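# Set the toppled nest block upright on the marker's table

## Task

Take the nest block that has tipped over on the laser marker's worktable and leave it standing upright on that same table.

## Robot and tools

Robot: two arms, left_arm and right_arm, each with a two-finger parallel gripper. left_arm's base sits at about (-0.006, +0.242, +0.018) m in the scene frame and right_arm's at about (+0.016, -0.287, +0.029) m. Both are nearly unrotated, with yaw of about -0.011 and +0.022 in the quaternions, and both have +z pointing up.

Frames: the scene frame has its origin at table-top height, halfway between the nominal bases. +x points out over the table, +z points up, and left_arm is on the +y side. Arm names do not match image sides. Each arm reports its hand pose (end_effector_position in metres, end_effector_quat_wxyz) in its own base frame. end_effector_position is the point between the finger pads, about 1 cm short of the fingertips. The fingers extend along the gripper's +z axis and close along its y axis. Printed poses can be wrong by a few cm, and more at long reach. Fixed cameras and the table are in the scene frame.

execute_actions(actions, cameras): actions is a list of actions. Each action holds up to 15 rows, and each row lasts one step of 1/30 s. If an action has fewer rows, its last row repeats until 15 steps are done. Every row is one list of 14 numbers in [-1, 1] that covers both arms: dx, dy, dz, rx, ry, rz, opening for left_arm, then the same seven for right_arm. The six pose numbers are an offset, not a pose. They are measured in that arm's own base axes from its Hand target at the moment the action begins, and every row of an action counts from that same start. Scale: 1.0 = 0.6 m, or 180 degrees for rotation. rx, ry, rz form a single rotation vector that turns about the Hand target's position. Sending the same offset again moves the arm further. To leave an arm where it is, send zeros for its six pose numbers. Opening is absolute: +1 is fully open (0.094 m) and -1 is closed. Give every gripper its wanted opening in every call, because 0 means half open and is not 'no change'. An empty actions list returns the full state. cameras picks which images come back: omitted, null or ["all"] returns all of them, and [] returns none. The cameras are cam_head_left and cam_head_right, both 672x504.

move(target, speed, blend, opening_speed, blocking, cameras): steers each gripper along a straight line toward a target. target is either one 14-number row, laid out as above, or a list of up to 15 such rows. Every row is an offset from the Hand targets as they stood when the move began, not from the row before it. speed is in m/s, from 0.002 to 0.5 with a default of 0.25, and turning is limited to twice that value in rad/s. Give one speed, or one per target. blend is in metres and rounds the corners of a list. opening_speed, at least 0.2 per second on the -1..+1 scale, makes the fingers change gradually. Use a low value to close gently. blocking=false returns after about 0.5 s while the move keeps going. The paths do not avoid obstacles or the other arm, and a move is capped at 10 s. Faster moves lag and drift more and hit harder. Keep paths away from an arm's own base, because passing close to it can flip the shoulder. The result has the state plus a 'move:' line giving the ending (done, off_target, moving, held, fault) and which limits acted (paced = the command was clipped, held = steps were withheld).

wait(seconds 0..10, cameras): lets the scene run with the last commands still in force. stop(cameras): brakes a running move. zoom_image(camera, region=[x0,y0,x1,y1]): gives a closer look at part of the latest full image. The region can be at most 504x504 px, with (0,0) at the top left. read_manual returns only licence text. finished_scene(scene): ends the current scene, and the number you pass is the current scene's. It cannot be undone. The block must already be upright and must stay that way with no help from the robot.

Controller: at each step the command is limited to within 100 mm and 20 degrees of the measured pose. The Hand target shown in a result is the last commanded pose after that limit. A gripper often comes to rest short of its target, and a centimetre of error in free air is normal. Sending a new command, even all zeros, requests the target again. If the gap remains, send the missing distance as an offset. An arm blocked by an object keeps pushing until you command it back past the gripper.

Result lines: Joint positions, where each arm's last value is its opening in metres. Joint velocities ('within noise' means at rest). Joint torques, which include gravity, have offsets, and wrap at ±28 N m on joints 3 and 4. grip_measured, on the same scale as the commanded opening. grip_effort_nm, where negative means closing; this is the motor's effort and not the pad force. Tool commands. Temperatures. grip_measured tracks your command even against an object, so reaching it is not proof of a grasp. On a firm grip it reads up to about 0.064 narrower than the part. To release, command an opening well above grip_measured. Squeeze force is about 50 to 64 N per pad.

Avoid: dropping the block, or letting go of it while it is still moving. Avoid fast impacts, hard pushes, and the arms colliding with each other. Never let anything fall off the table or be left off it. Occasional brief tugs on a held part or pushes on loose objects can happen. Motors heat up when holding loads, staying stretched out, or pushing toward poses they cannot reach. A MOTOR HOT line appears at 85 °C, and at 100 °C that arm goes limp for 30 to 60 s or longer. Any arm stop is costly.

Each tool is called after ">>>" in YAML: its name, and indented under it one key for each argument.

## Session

>>> execute_actions:
  actions: []

Scene clock: 0.00 s.
left_arm: end_effector_position=(+0.8007, -0.0754, +0.1250) grip_measured=+1.000 grip_effort_nm=n/a end_effector_quat_wxyz=(+0.472, -0.071, +0.837, -0.269) | right_arm: end_effector_position=(+0.8759, +0.1960, +0.2860) grip_measured=+1.000 grip_effort_nm=n/a end_effector_quat_wxyz=(+0.483, -0.046, +0.762, +0.429)
Joint positions: left_arm=[-0.014 2.082 1.533 0.09 0.381 -0.422 0.094] | right_arm=[0.101 2.239 2.094 -0.07 -0.675 0.53 0.094]
Joint velocities: within noise
Joint torques (N m): no reading
Heat: left arm: hottest waist 23 °C; right arm: hottest waist 24 °C.
Hand target: left_arm +0.8095, -0.0756, +0.1456; +0.488, -0.066, +0.827, -0.270 | right_arm +0.8804, +0.1964, +0.2898; +0.488, -0.049, +0.758, +0.429
Tool commands: left_gripper/opening=+1.0 right_gripper/opening=+1.0

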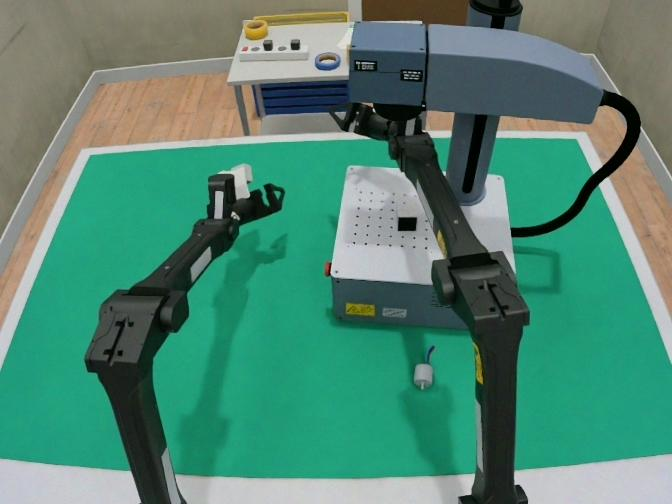

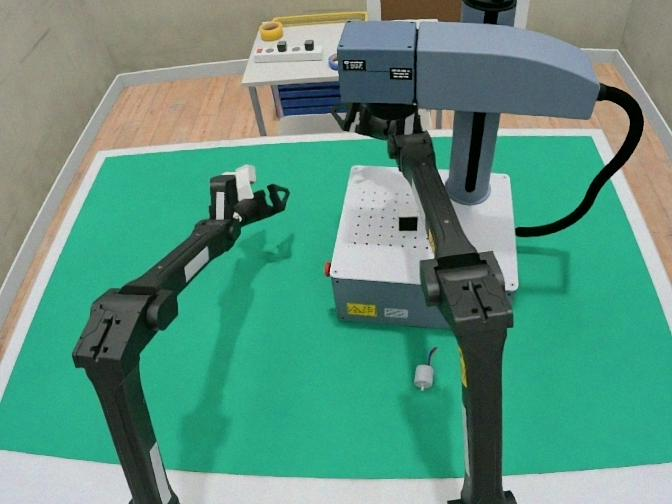

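>>> zoom_image:
  camera: "cam_head_left"
  region: [320, 150, 530, 340]

>>> zoom_image:
  camera: "cam_head_left"
  region: [385, 200, 435, 250]

>>> zoom_image:
  camera: "cam_head_right"
  region: [385, 200, 435, 250]

>>> zoom_image:
  camera: "cam_head_left"
  region: [310, 30, 460, 160]

Scaled by 2.400 from the camera's 672x504 image, which has a finer 960x720 frame.

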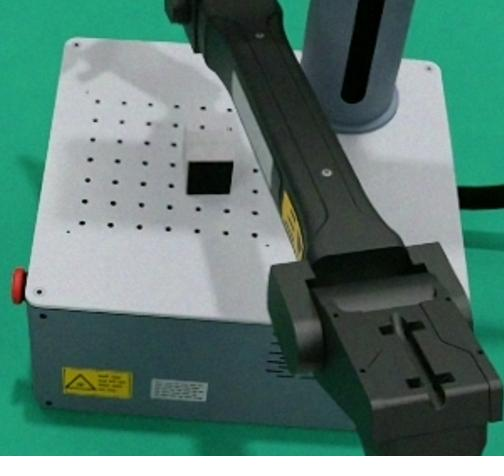

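Scaled by 10.080 from the camera's 672x504 image, which has a finer 960x720 frame.

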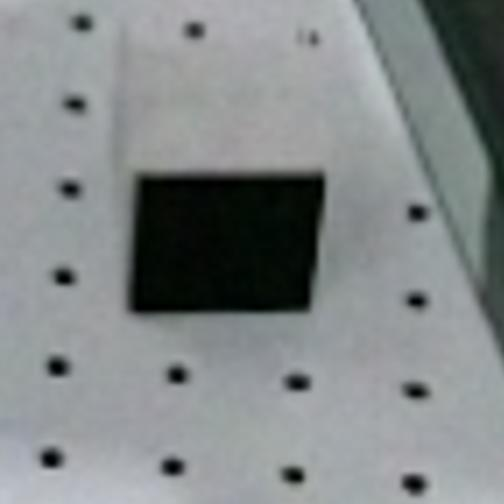

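Scaled by 10.080 from the camera's 672x504 image, which has a finer 960x720 frame.

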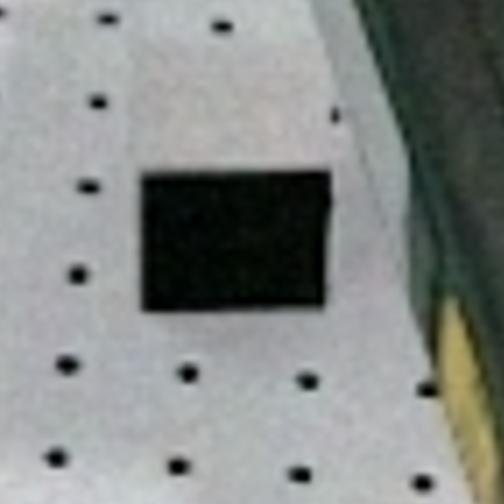

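Scaled by 3.360 from the camera's 672x504 image, which has a finer 960x720 frame.

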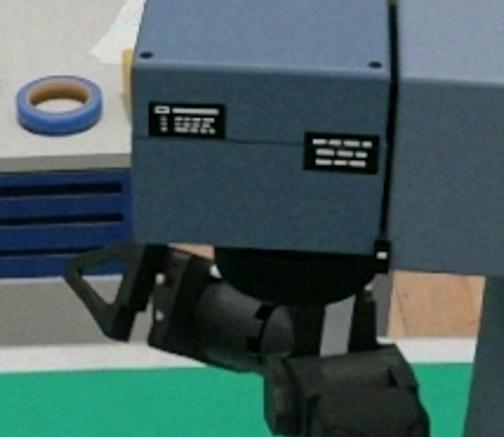

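>>> move:
  target: [0,0,0,0,0,0,1,0,0.02,-0.01,0.197,0.198,-0.047,0.3]
  speed: 0.25

>>> zoom_image:
  camera: "cam_head_left"
  region: [310, 70, 520, 260]

>>> zoom_image:
  camera: "cam_head_right"
  region: [310, 70, 520, 260]

Scene clock: 10.03 s.
left_arm: end_effector_position=(+0.8007, -0.0754, +0.1250) grip_measured=+1.000 grip_effort_nm=0.051 end_effector_quat_wxyz=(+0.472, -0.071, +0.837, -0.269) | right_arm: end_effector_position=(+0.8780, +0.1950, +0.2855) grip_measured=+0.302 grip_effort_nm=-0.125 end_effector_quat_wxyz=(+0.261, +0.287, +0.709, +0.589)
Joint positions: left_arm=[-0.014 2.082 1.533 0.09 0.381 -0.422 0.094] | right_arm=[0.103 2.239 2.094 -0.07 -0.654 1.406 0.061]
Joint torques (N m): left_arm=[0.73 -22.12 10.7 2.26 -0.01 0.08] | right_arm=[1.96 -24.18 13.91 2.44 -0.07 -0.01]
Hand target: left_arm +0.8095, -0.0756, +0.1456; +0.488, -0.066, +0.827, -0.270 | right_arm +0.8804, +0.2084, +0.2838; +0.258, +0.285, +0.707, +0.594
Off the commanded pose: left_arm 0.022 m, 2 deg | right_arm 0.014 m, 1 deg.
move: off_target (left_arm, right_arm)

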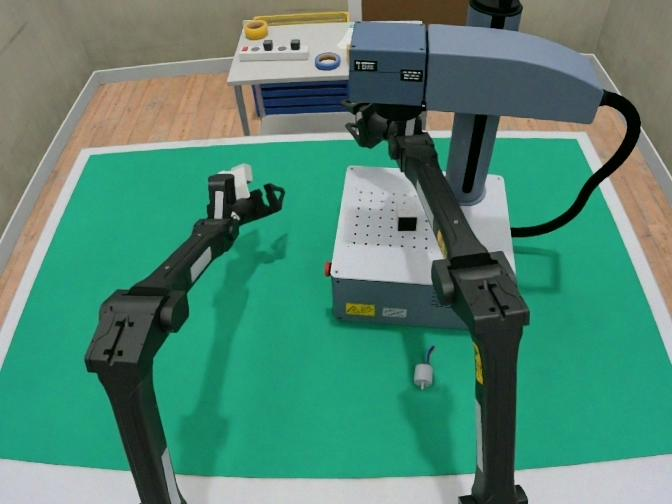

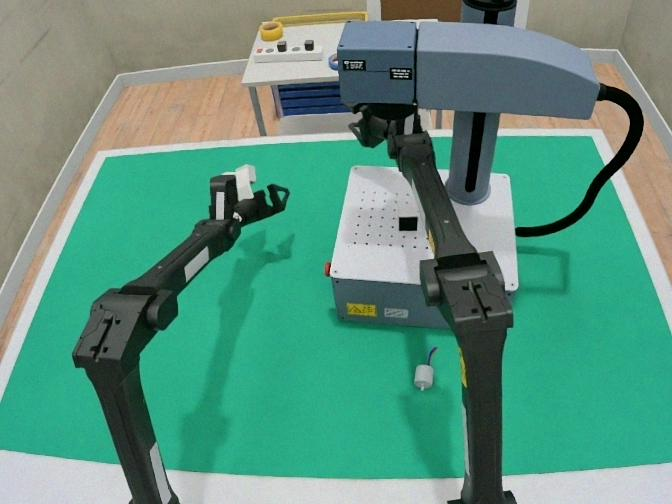

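Scaled by 2.400 from the camera's 672x504 image, which has a finer 960x720 frame.

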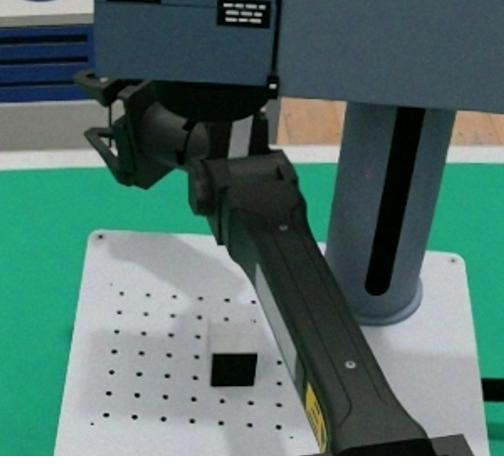

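Scaled by 2.400 from the camera's 672x504 image, which has a finer 960x720 frame.

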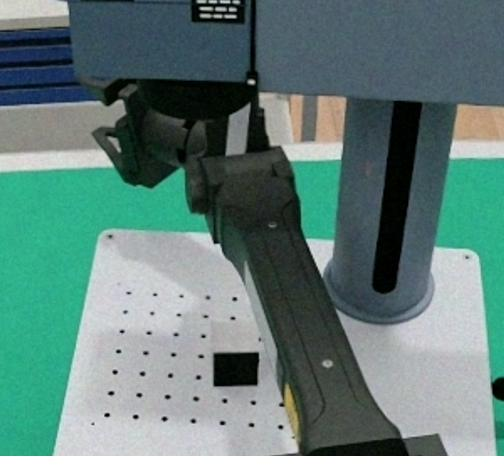

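>>> move:
  target:
    - [0,0,0,0,0,0,1,-0.72,-0.05,0.0,0,0,0,0.3]
    - [0,0,0,0,0,0,1,-0.69,-0.103,0.03,-0.4606,-0.0808,-0.0463,0.3]
  speed: [0.2,0.25]

>>> zoom_image:
  camera: "cam_head_left"
  region: [350, 180, 490, 300]

>>> zoom_image:
  camera: "cam_head_right"
  region: [350, 180, 490, 300]

Scene clock: 17.17 s.
left_arm: end_effector_position=(+0.8007, -0.0754, +0.1250) grip_measured=+1.000 grip_effort_nm=0.061 end_effector_quat_wxyz=(+0.472, -0.071, +0.837, -0.269) | right_arm: end_effector_position=(+0.4539, +0.1341, +0.2744) grip_measured=+0.302 grip_effort_nm=-0.115 end_effector_quat_wxyz=(+0.483, +0.026, +0.875, -0.018)
Joint positions: left_arm=[-0.014 2.082 1.533 0.09 0.381 -0.422 0.094] | right_arm=[0.437 1.095 0.86 -0.387 0.42 0.278 0.061]
Joint torques (N m): left_arm=[0.56 -22.18 10.69 2.29 -0.01 0.08] | right_arm=[2.49 -5.07 17.65 1.91 0.19 -0.16]
Heat: left arm: hottest shoulder 28 °C; right arm: hottest elbow 27 °C.
Hand target: left_arm +0.8095, -0.0756, +0.1456; +0.488, -0.066, +0.827, -0.270 | right_arm +0.4665, +0.1467, +0.3018; +0.500, +0.019, +0.866, -0.011
Off the commanded pose: left_arm 0.022 m, 2 deg | right_arm 0.033 m, 2 deg.
move: off_target (left_arm, right_arm)

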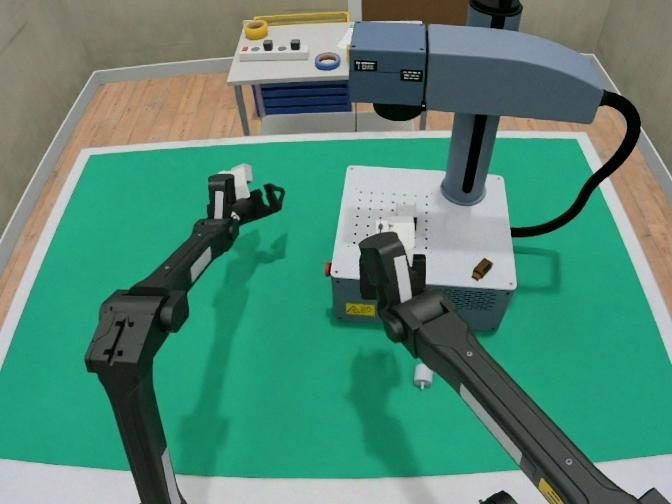

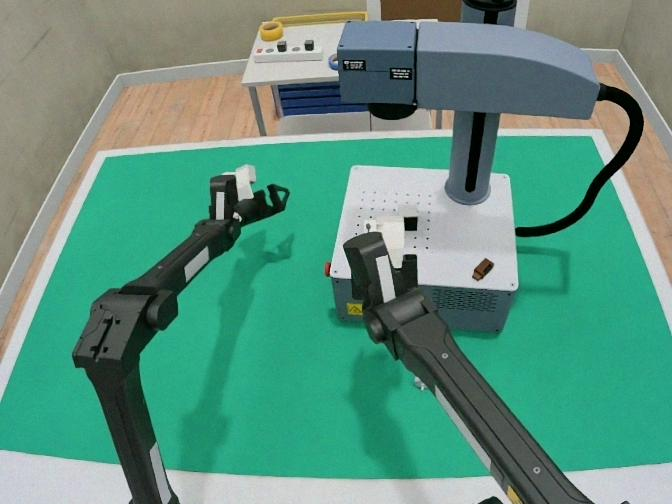

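Scaled by 3.600 from the camera's 672x504 image, which has a finer 960x720 frame.

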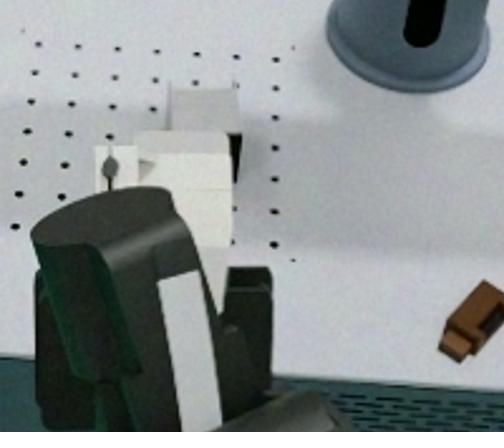

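Scaled by 3.600 from the camera's 672x504 image, which has a finer 960x720 frame.

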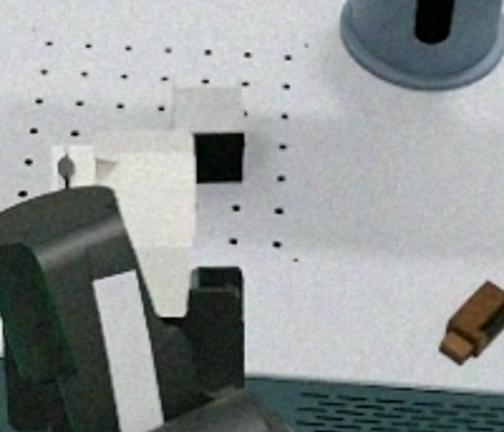

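>>> move:
  target: [0,0,0,0,0,0,1,0.183,-0.05,-0.095,0,0,0,1]
  speed: 0.15

>>> zoom_image:
  camera: "cam_head_left"
  region: [350, 180, 490, 300]

>>> zoom_image:
  camera: "cam_head_right"
  region: [350, 180, 490, 300]

Scene clock: 20.20 s.
left_arm: end_effector_position=(+0.8007, -0.0754, +0.1250) grip_measured=+1.000 grip_effort_nm=0.061 end_effector_quat_wxyz=(+0.472, -0.071, +0.837, -0.269) | right_arm: end_effector_position=(+0.5543, +0.1173, +0.2199) grip_measured=+0.998 grip_effort_nm=0.076 end_effector_quat_wxyz=(+0.478, +0.016, +0.878, -0.014)
Joint positions: left_arm=[-0.014 2.082 1.533 0.09 0.381 -0.422 0.094] | right_arm=[0.295 1.39 0.958 -0.169 0.285 0.181 0.094]
Joint torques (N m): left_arm=[0.62 -22.18 10.73 2.29 -0.01 0.07] | right_arm=[0.85 -9.52 16.53 2.76 -0.16 -0.21]
Hand target: left_arm +0.8095, -0.0756, +0.1456; +0.488, -0.066, +0.827, -0.270 | right_arm +0.5763, +0.1168, +0.2448; +0.500, +0.019, +0.866, -0.011
Off the commanded pose: left_arm 0.022 m, 2 deg | right_arm 0.033 m, 3 deg.
move: off_target (left_arm, right_arm)

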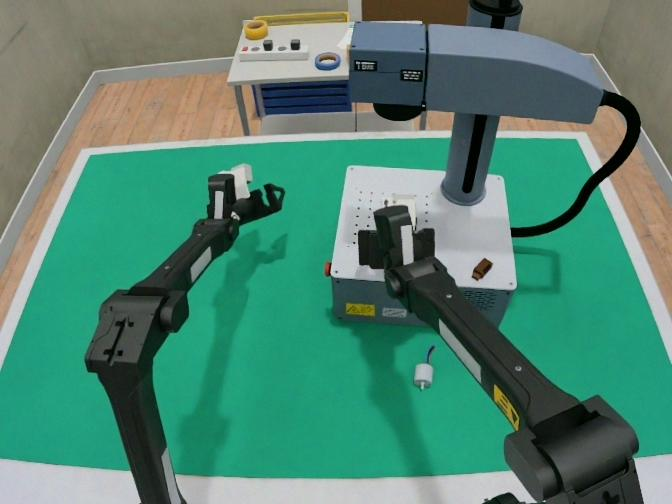

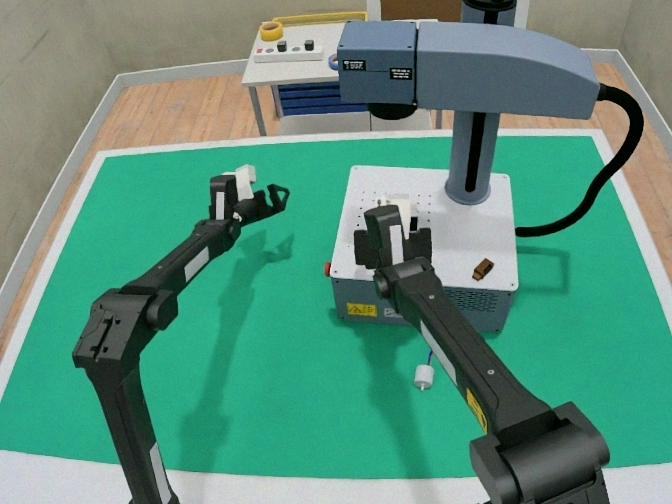

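Scaled by 3.600 from the camera's 672x504 image, which has a finer 960x720 frame.

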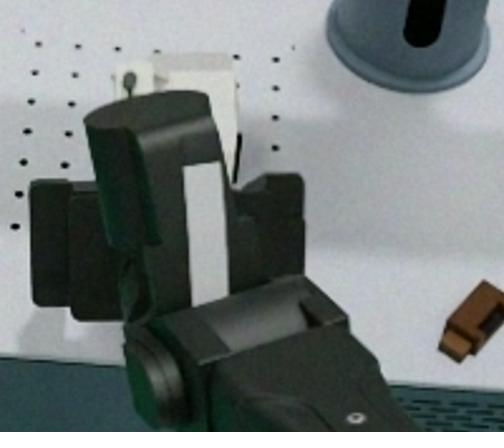

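Scaled by 3.600 from the camera's 672x504 image, which has a finer 960x720 frame.

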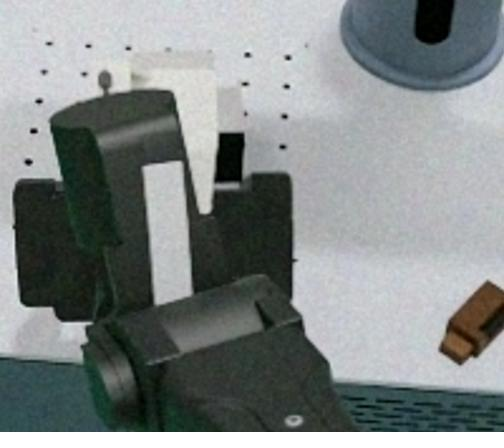

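>>> move:
  target: [0,0,0,0,0,0,1,0.024,-0.064,-0.025,0,0,0,1]
  speed: 0.1

>>> zoom_image:
  camera: "cam_head_left"
  region: [370, 190, 470, 290]

>>> zoom_image:
  camera: "cam_head_right"
  region: [370, 190, 470, 290]

Scene clock: 22.63 s.
left_arm: end_effector_position=(+0.8007, -0.0754, +0.1250) grip_measured=+1.000 grip_effort_nm=0.056 end_effector_quat_wxyz=(+0.472, -0.071, +0.837, -0.269) | right_arm: end_effector_position=(+0.5727, +0.0802, +0.2119) grip_measured=+0.998 grip_effort_nm=0.076 end_effector_quat_wxyz=(+0.482, +0.019, +0.876, -0.011)
Joint positions: left_arm=[-0.014 2.082 1.533 0.09 0.381 -0.422 0.094] | right_arm=[0.201 1.421 0.958 -0.114 0.207 0.133 0.094]
Joint torques (N m): left_arm=[0.67 -22.07 10.71 2.24 -0.01 0.08] | right_arm=[-0.15 -9.58 15.21 2.62 -0.16 -0.13]
Hand target: left_arm +0.8095, -0.0756, +0.1456; +0.488, -0.066, +0.827, -0.270 | right_arm +0.5906, +0.0784, +0.2297; +0.500, +0.019, +0.866, -0.011
Off the commanded pose: left_arm 0.022 m, 2 deg | right_arm 0.025 m, 2 deg.
move: off_target (left_arm, right_arm)

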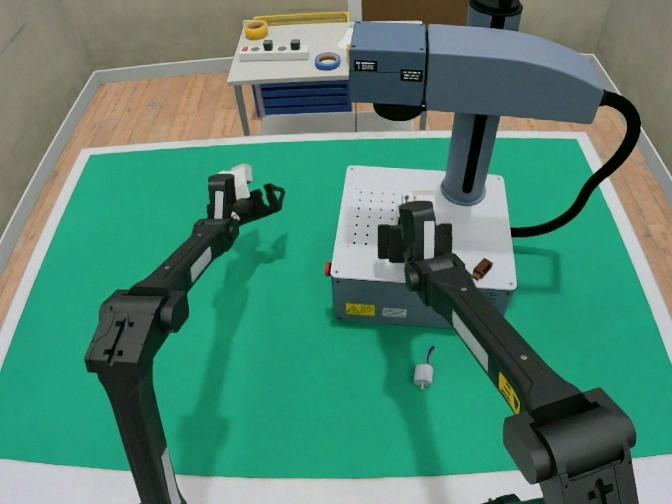

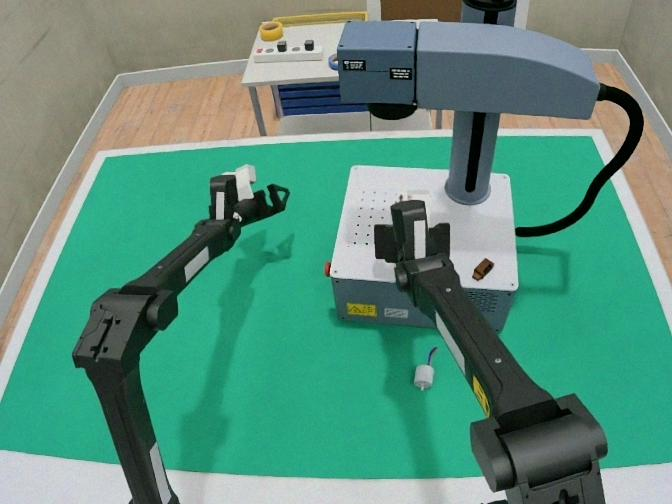

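Scaled by 5.040 from the camera's 672x504 image, which has a finer 960x720 frame.

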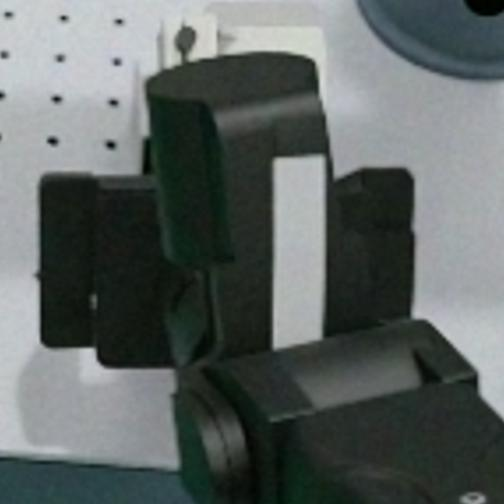

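Scaled by 5.040 from the camera's 672x504 image, which has a finer 960x720 frame.

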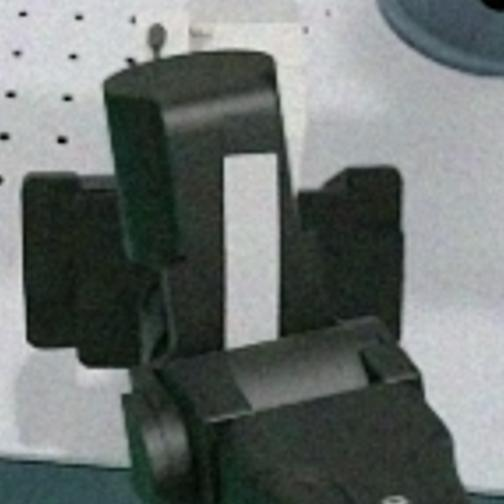

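>>> move:
  target: [0,0,0,0,0,0,1,0.053,0.002,-0.035,0,0,0,1]
  speed: 0.08

>>> zoom_image:
  camera: "cam_head_left"
  region: [370, 190, 470, 290]

>>> zoom_image:
  camera: "cam_head_right"
  region: [370, 190, 470, 290]

Scene clock: 24.67 s.
left_arm: end_effector_position=(+0.8007, -0.0754, +0.1250) grip_measured=+1.000 grip_effort_nm=0.056 end_effector_quat_wxyz=(+0.472, -0.071, +0.837, -0.269) | right_arm: end_effector_position=(+0.5995, +0.0838, +0.1878) grip_measured=+0.998 grip_effort_nm=0.085 end_effector_quat_wxyz=(+0.479, +0.016, +0.878, -0.010)
Joint positions: left_arm=[-0.014 2.082 1.533 0.09 0.381 -0.422 0.094] | right_arm=[0.196 1.521 0.999 -0.062 0.198 0.126 0.094]
Joint torques (N m): left_arm=[0.56 -22.01 10.7 2.24 -0.02 0.09] | right_arm=[0.09 -10.99 15.92 2.77 -0.15 -0.13]
Heat: left arm: hottest elbow 30 °C; right arm: hottest elbow 32 °C.
Hand target: left_arm +0.8095, -0.0756, +0.1456; +0.488, -0.066, +0.827, -0.270 | right_arm +0.6225, +0.0794, +0.2090; +0.500, +0.019, +0.866, -0.011
Off the commanded pose: left_arm 0.022 m, 2 deg | right_arm 0.031 m, 3 deg.
move: off_target (left_arm, right_arm)

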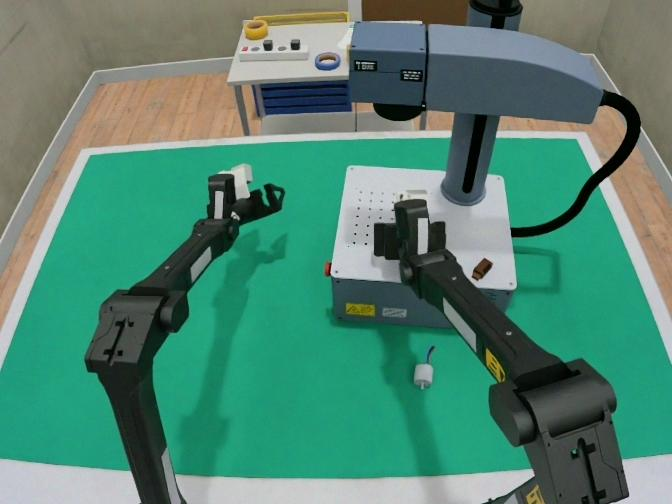

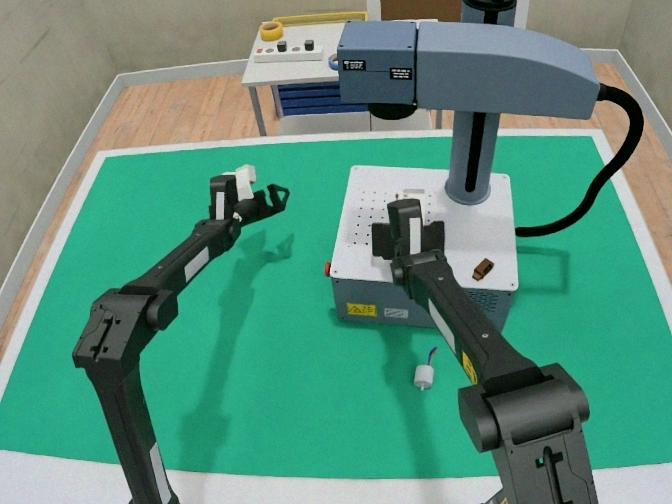

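Scaled by 5.040 from the camera's 672x504 image, which has a finer 960x720 frame.

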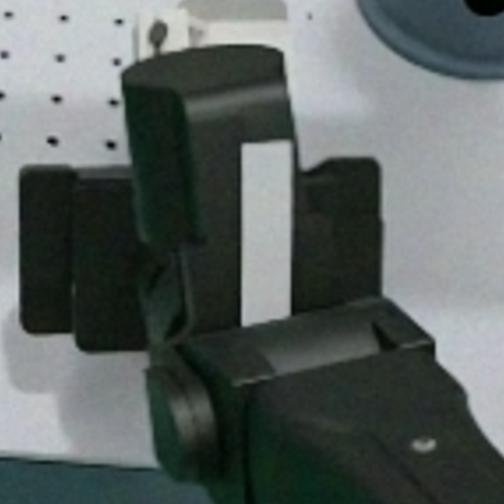

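Scaled by 5.040 from the camera's 672x504 image, which has a finer 960x720 frame.

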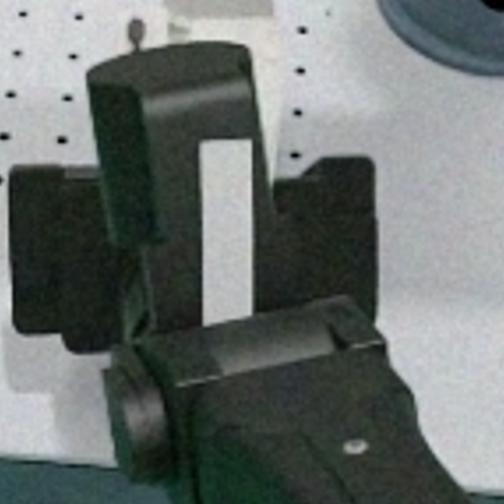

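>>> move:
  target: [0,0,0,0,0,0,1,0.037,0.0,-0.018,0,0,0,1]
  speed: 0.06

>>> zoom_image:
  camera: "cam_head_left"
  region: [370, 190, 470, 290]

>>> zoom_image:
  camera: "cam_head_right"
  region: [370, 190, 470, 290]

Scene clock: 26.60 s.
left_arm: end_effector_position=(+0.8007, -0.0754, +0.1250) grip_measured=+1.000 grip_effort_nm=0.056 end_effector_quat_wxyz=(+0.472, -0.071, +0.837, -0.269) | right_arm: end_effector_position=(+0.6215, +0.0843, +0.1777) grip_measured=+0.998 grip_effort_nm=0.076 end_effector_quat_wxyz=(+0.479, +0.017, +0.878, -0.010)
Joint positions: left_arm=[-0.014 2.082 1.533 0.09 0.381 -0.422 0.094] | right_arm=[0.188 1.588 1.047 -0.043 0.191 0.123 0.094]
Joint torques (N m): left_arm=[0.62 -22.07 10.71 2.26 0 0.08] | right_arm=[-0.09 -12.22 15.6 2.58 -0.21 -0.15]
Hand target: left_arm +0.8095, -0.0756, +0.1456; +0.488, -0.066, +0.827, -0.270 | right_arm +0.6446, +0.0796, +0.1978; +0.500, +0.019, +0.866, -0.011
Off the commanded pose: left_arm 0.022 m, 2 deg | right_arm 0.031 m, 3 deg.
move: off_target (left_arm, right_arm)

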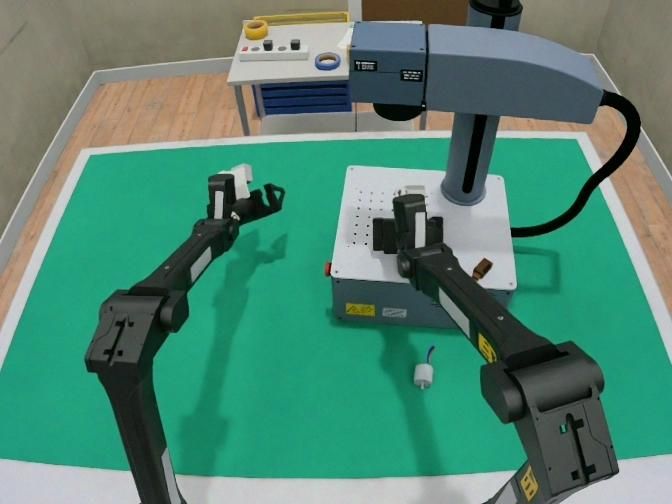

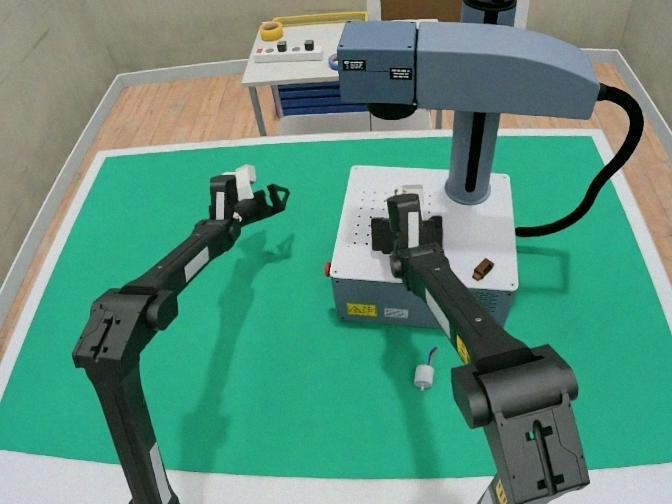

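Scaled by 5.040 from the camera's 672x504 image, which has a finer 960x720 frame.

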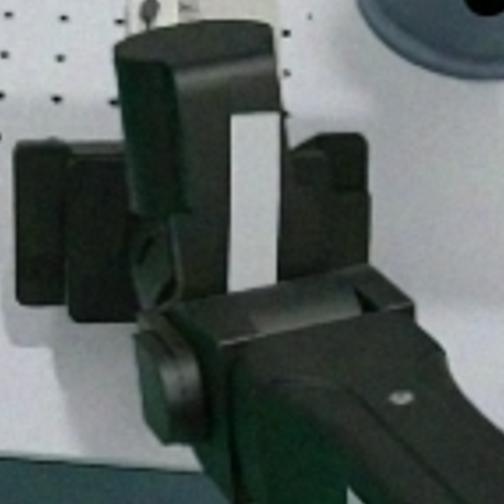

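Scaled by 5.040 from the camera's 672x504 image, which has a finer 960x720 frame.

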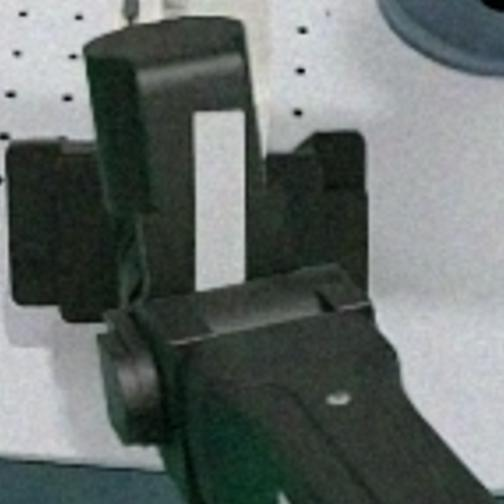

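>>> move:
  target: [0,0,0,0,0,0,1,0,0.0,0,0,0,0,-0.5]
  speed: 0.06
  opening_speed: 0.6

>>> zoom_image:
  camera: "cam_head_left"
  region: [370, 190, 470, 290]

>>> zoom_image:
  camera: "cam_head_right"
  region: [370, 190, 470, 290]

Scene clock: 29.90 s.
left_arm: end_effector_position=(+0.8007, -0.0754, +0.1250) grip_measured=+1.000 grip_effort_nm=0.056 end_effector_quat_wxyz=(+0.472, -0.071, +0.837, -0.269) | right_arm: end_effector_position=(+0.6221, +0.0818, +0.1780) grip_measured=-0.171 grip_effort_nm=-1.057 end_effector_quat_wxyz=(+0.479, +0.018, +0.877, -0.011)
Joint positions: left_arm=[-0.014 2.082 1.533 0.09 0.381 -0.422 0.094] | right_arm=[0.183 1.588 1.048 -0.043 0.191 0.122 0.039]
Joint torques (N m): left_arm=[0.56 -22.12 10.67 2.26 -0.01 0.08] | right_arm=[0.38 -11.58 15.73 2.43 -0.25 -0.15]
Hand target: left_arm +0.8095, -0.0756, +0.1456; +0.488, -0.066, +0.827, -0.270 | right_arm +0.6447, +0.0795, +0.1979; +0.500, +0.019, +0.866, -0.011
Off the commanded pose: left_arm 0.022 m, 2 deg | right_arm 0.030 m, 3 deg.
move: off_target (left_arm, right_arm)

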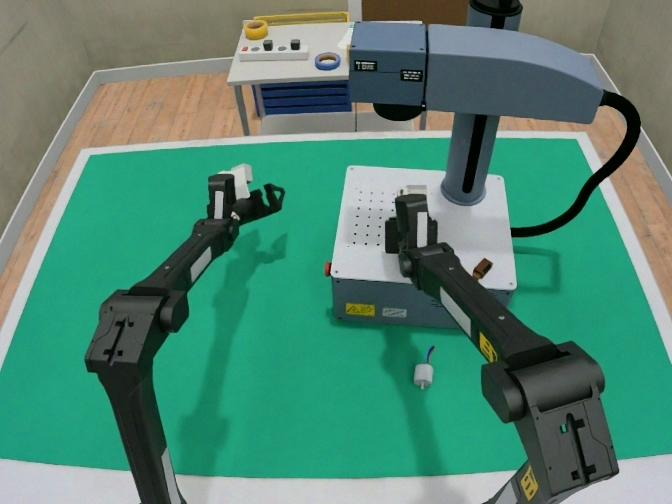

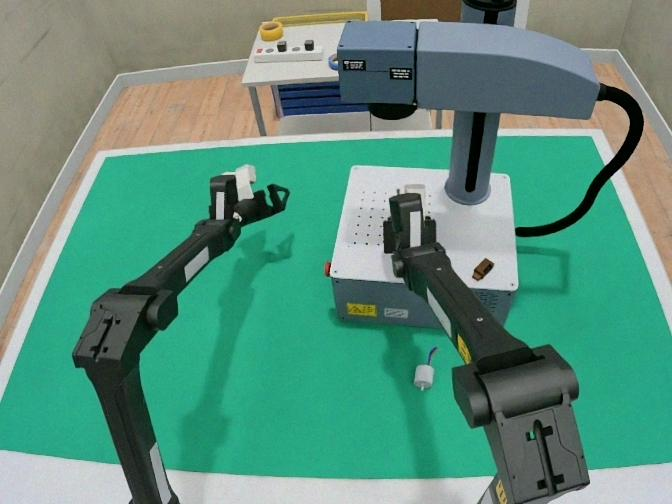

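Scaled by 5.040 from the camera's 672x504 image, which has a finer 960x720 frame.

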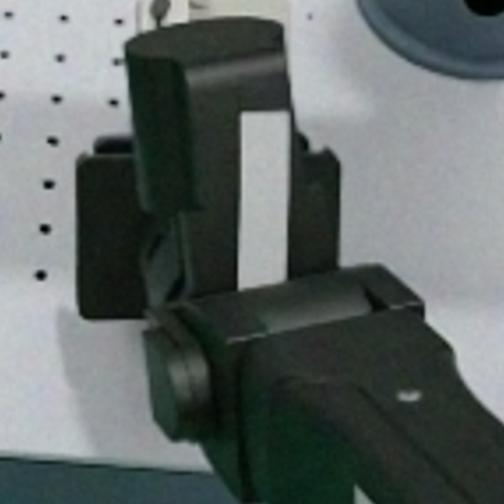

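Scaled by 5.040 from the camera's 672x504 image, which has a finer 960x720 frame.

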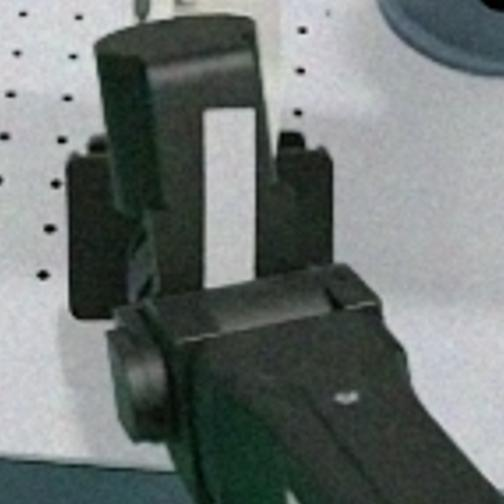

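>>> move:
  target:
    - [0,0,0,0,0,0,1,0,0.0,0.03,0,0,0,-0.5]
    - [0,0,0,0,0,0,1,-0.16,0.02,0.03,0,0,0,-0.5]
  speed: 0.1
  blend: [0.005,0]

>>> zoom_image:
  camera: "cam_head_left"
  region: [370, 190, 470, 290]

>>> zoom_image:
  camera: "cam_head_right"
  region: [370, 190, 470, 290]

Scene clock: 33.17 s.
left_arm: end_effector_position=(+0.8007, -0.0754, +0.1250) grip_measured=+1.000 grip_effort_nm=0.056 end_effector_quat_wxyz=(+0.472, -0.071, +0.837, -0.269) | right_arm: end_effector_position=(+0.5512, +0.0849, +0.2085) grip_measured=-0.171 grip_effort_nm=-1.048 end_effector_quat_wxyz=(+0.493, +0.017, +0.870, -0.017)
Joint positions: left_arm=[-0.014 2.082 1.533 0.09 0.381 -0.422 0.094] | right_arm=[0.227 1.374 0.885 -0.069 0.24 0.132 0.039]
Joint torques (N m): left_arm=[0.67 -22.18 10.67 2.25 -0.01 0.08] | right_arm=[2.67 -11.63 11.26 2.18 0.21 0.06]
Hand target: left_arm +0.8095, -0.0756, +0.1456; +0.488, -0.066, +0.827, -0.270 | right_arm +0.5486, +0.0915, +0.2159; +0.500, +0.019, +0.866, -0.011
Off the commanded pose: left_arm 0.022 m, 2 deg | right_arm 0.010 m, 1 deg.
move: off_target (left_arm)

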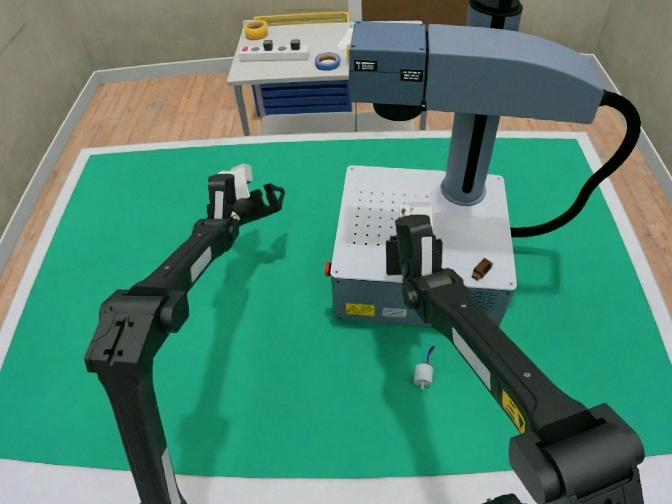

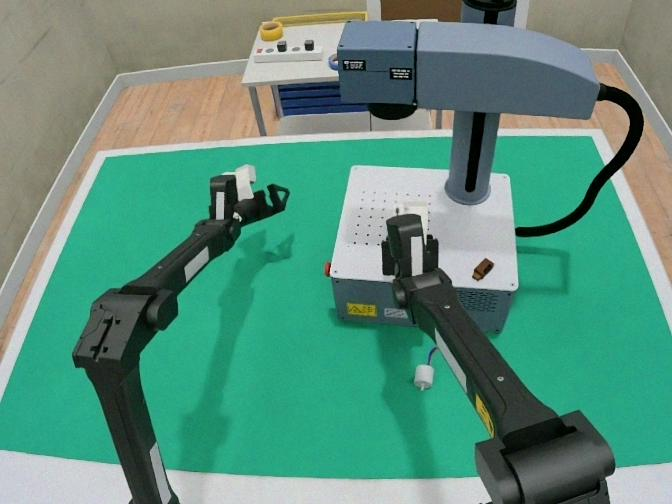

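Scaled by 5.040 from the camera's 672x504 image, which has a finer 960x720 frame.

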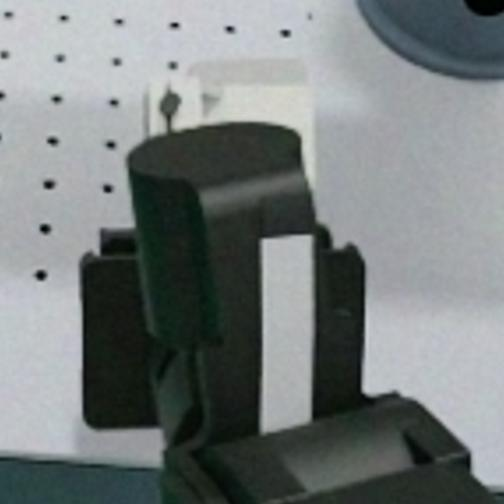

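Scaled by 5.040 from the camera's 672x504 image, which has a finer 960x720 frame.

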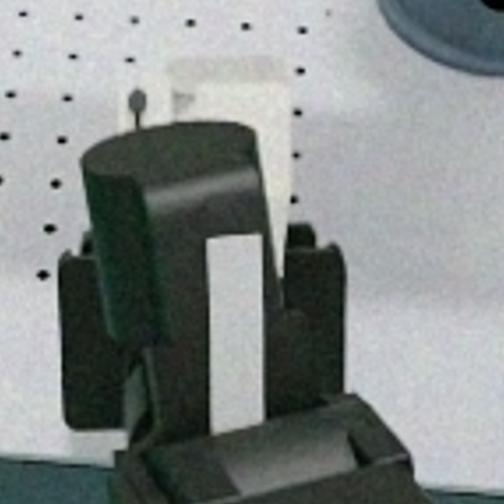

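>>> move:
  target: [0,0,0,0,0,0,1,-0.025,0.0,-0.05,0,0,0,-0.5]
  speed: 0.06
  cameras: []

Scene clock: 34.67 s.
left_arm: end_effector_position=(+0.8007, -0.0754, +0.1250) grip_measured=+1.000 grip_effort_nm=0.056 end_effector_quat_wxyz=(+0.472, -0.071, +0.837, -0.269) | right_arm: end_effector_position=(+0.5327, +0.0835, +0.1776) grip_measured=-0.171 grip_effort_nm=-1.053 end_effector_quat_wxyz=(+0.486, +0.017, +0.873, -0.019)
Joint positions: left_arm=[-0.014 2.082 1.533 0.09 0.381 -0.422 0.094] | right_arm=[0.235 1.374 0.801 -0.002 0.248 0.138 0.039]
Joint torques (N m): left_arm=[0.5 -22.12 10.69 2.24 0 0.08] | right_arm=[2.61 -10.64 10.73 3.03 0.2 0.04]
Hand target: left_arm +0.8095, -0.0756, +0.1456; +0.488, -0.066, +0.827, -0.270 | right_arm +0.5336, +0.0916, +0.1858; +0.500, +0.019, +0.866, -0.011
Off the commanded pose: left_arm 0.022 m, 2 deg | right_arm 0.012 m, 2 deg.
move: off_target (left_arm, right_arm)

>>> move:
  target: [0,0,0,0,0,0,1,0,0.0,-0.006,0,0,0,-0.5]
  speed: 0.03
  cameras: []

>>> move:
  target: [0,0,0,0,0,0,1,0,0.0,0,0,0,0,0.4]
  speed: 0.03
  opening_speed: 0.5
  cameras: []

Scene clock: 35.87 s.
Off the commanded pose: left_arm 0.022 m, 2 deg | right_arm 0.009 m, 2 deg.
move: off_target (left_arm)

Scene clock: 38.00 s.
left_arm: end_effector_position=(+0.8007, -0.0754, +0.1250) grip_measured=+1.000 grip_effort_nm=0.046 end_effector_quat_wxyz=(+0.472, -0.071, +0.837, -0.269) | right_arm: end_effector_position=(+0.5339, +0.0837, +0.1796) grip_measured=+0.397 grip_effort_nm=0.081 end_effector_quat_wxyz=(+0.494, +0.018, +0.869, -0.017)
Joint positions: left_arm=[-0.014 2.082 1.533 0.09 0.381 -0.422 0.094] | right_arm=[0.235 1.374 0.796 0.021 0.249 0.138 0.066]
Joint torques (N m): left_arm=[0.67 -22.12 10.69 2.25 -0.01 0.08] | right_arm=[2.61 -9.76 10.63 2.52 0.13 0.1]
Hand target: left_arm +0.8095, -0.0756, +0.1456; +0.488, -0.066, +0.827, -0.270 | right_arm +0.5337, +0.0915, +0.1823; +0.500, +0.019, +0.866, -0.011
Off the commanded pose: left_arm 0.022 m, 2 deg | right_arm 0.008 m, 1 deg.
move: off_target (left_arm)

>>> move:
  target:
    - [0,0,0,0,0,0,1,-0.117,0.0,0.083,0,0,0,0.4]
    - [0,0,0,0,0,0,1,-0.17,0.0,0.18,0.016,0.389,0,0.4]
  speed: [0.12,0.25]
  blend: [0.01,0]

>>> zoom_image:
  camera: "cam_head_left"
  region: [370, 190, 470, 290]

>>> zoom_image:
  camera: "cam_head_right"
  region: [370, 190, 470, 290]

Scene clock: 42.53 s.
left_arm: end_effector_position=(+0.8007, -0.0754, +0.1250) grip_measured=+1.000 grip_effort_nm=0.056 end_effector_quat_wxyz=(+0.472, -0.071, +0.837, -0.269) | right_arm: end_effector_position=(+0.4178, +0.0946, +0.2749) grip_measured=+0.398 grip_effort_nm=0.076 end_effector_quat_wxyz=(-0.056, +0.021, +0.998, +0.005)
Joint positions: left_arm=[-0.014 2.082 1.533 0.09 0.381 -0.422 0.094] | right_arm=[0.209 1.526 1.545 -1.697 -0.036 0.25 0.066]
Joint torques (N m): left_arm=[0.62 -22.07 10.71 2.29 -0.01 0.08] | right_arm=[-0.91 -10.34 15.32 -0.16 -0.31 -0.18]
Hand target: left_arm +0.8095, -0.0756, +0.1456; +0.488, -0.066, +0.827, -0.270 | right_arm +0.4317, +0.0916, +0.2903; -0.088, +0.021, +0.996, +0.001
Off the commanded pose: left_arm 0.022 m, 2 deg | right_arm 0.021 m, 4 deg.
joint sent to its limit (right arm) — joint 4 (wrist pitch), lower limit. The joint targets are off in orientation, not in position.
move: off_target (left_arm, right_arm)

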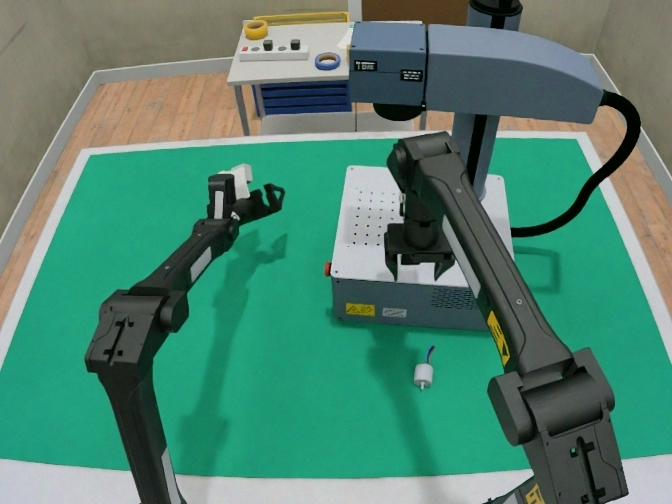

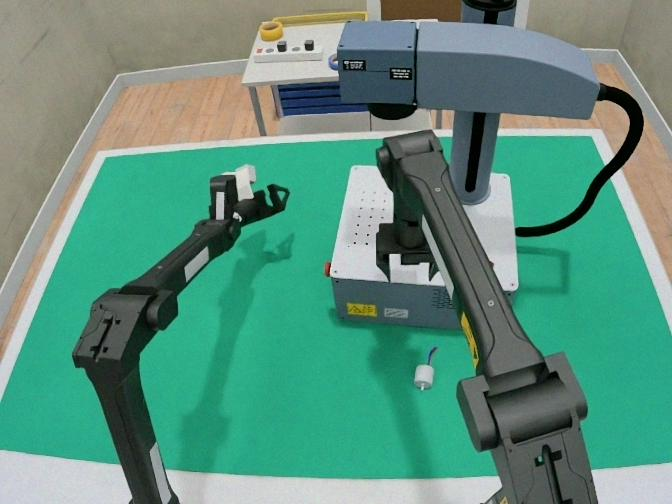

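Scaled by 5.040 from the camera's 672x504 image, which has a finer 960x720 frame.

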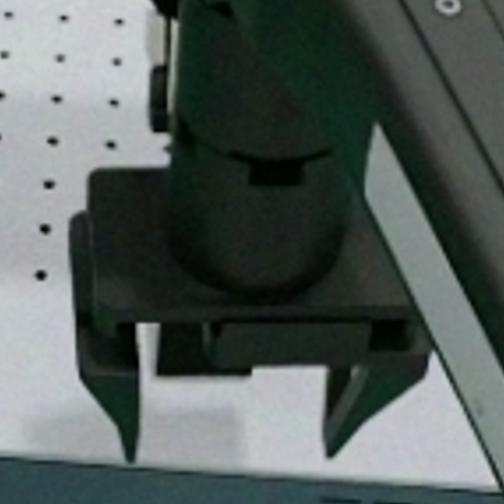

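Scaled by 5.040 from the camera's 672x504 image, which has a finer 960x720 frame.

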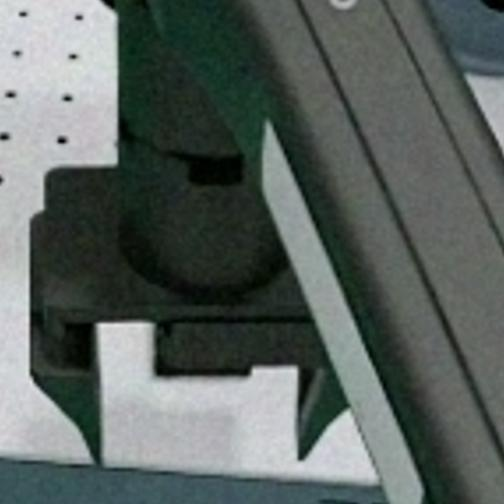

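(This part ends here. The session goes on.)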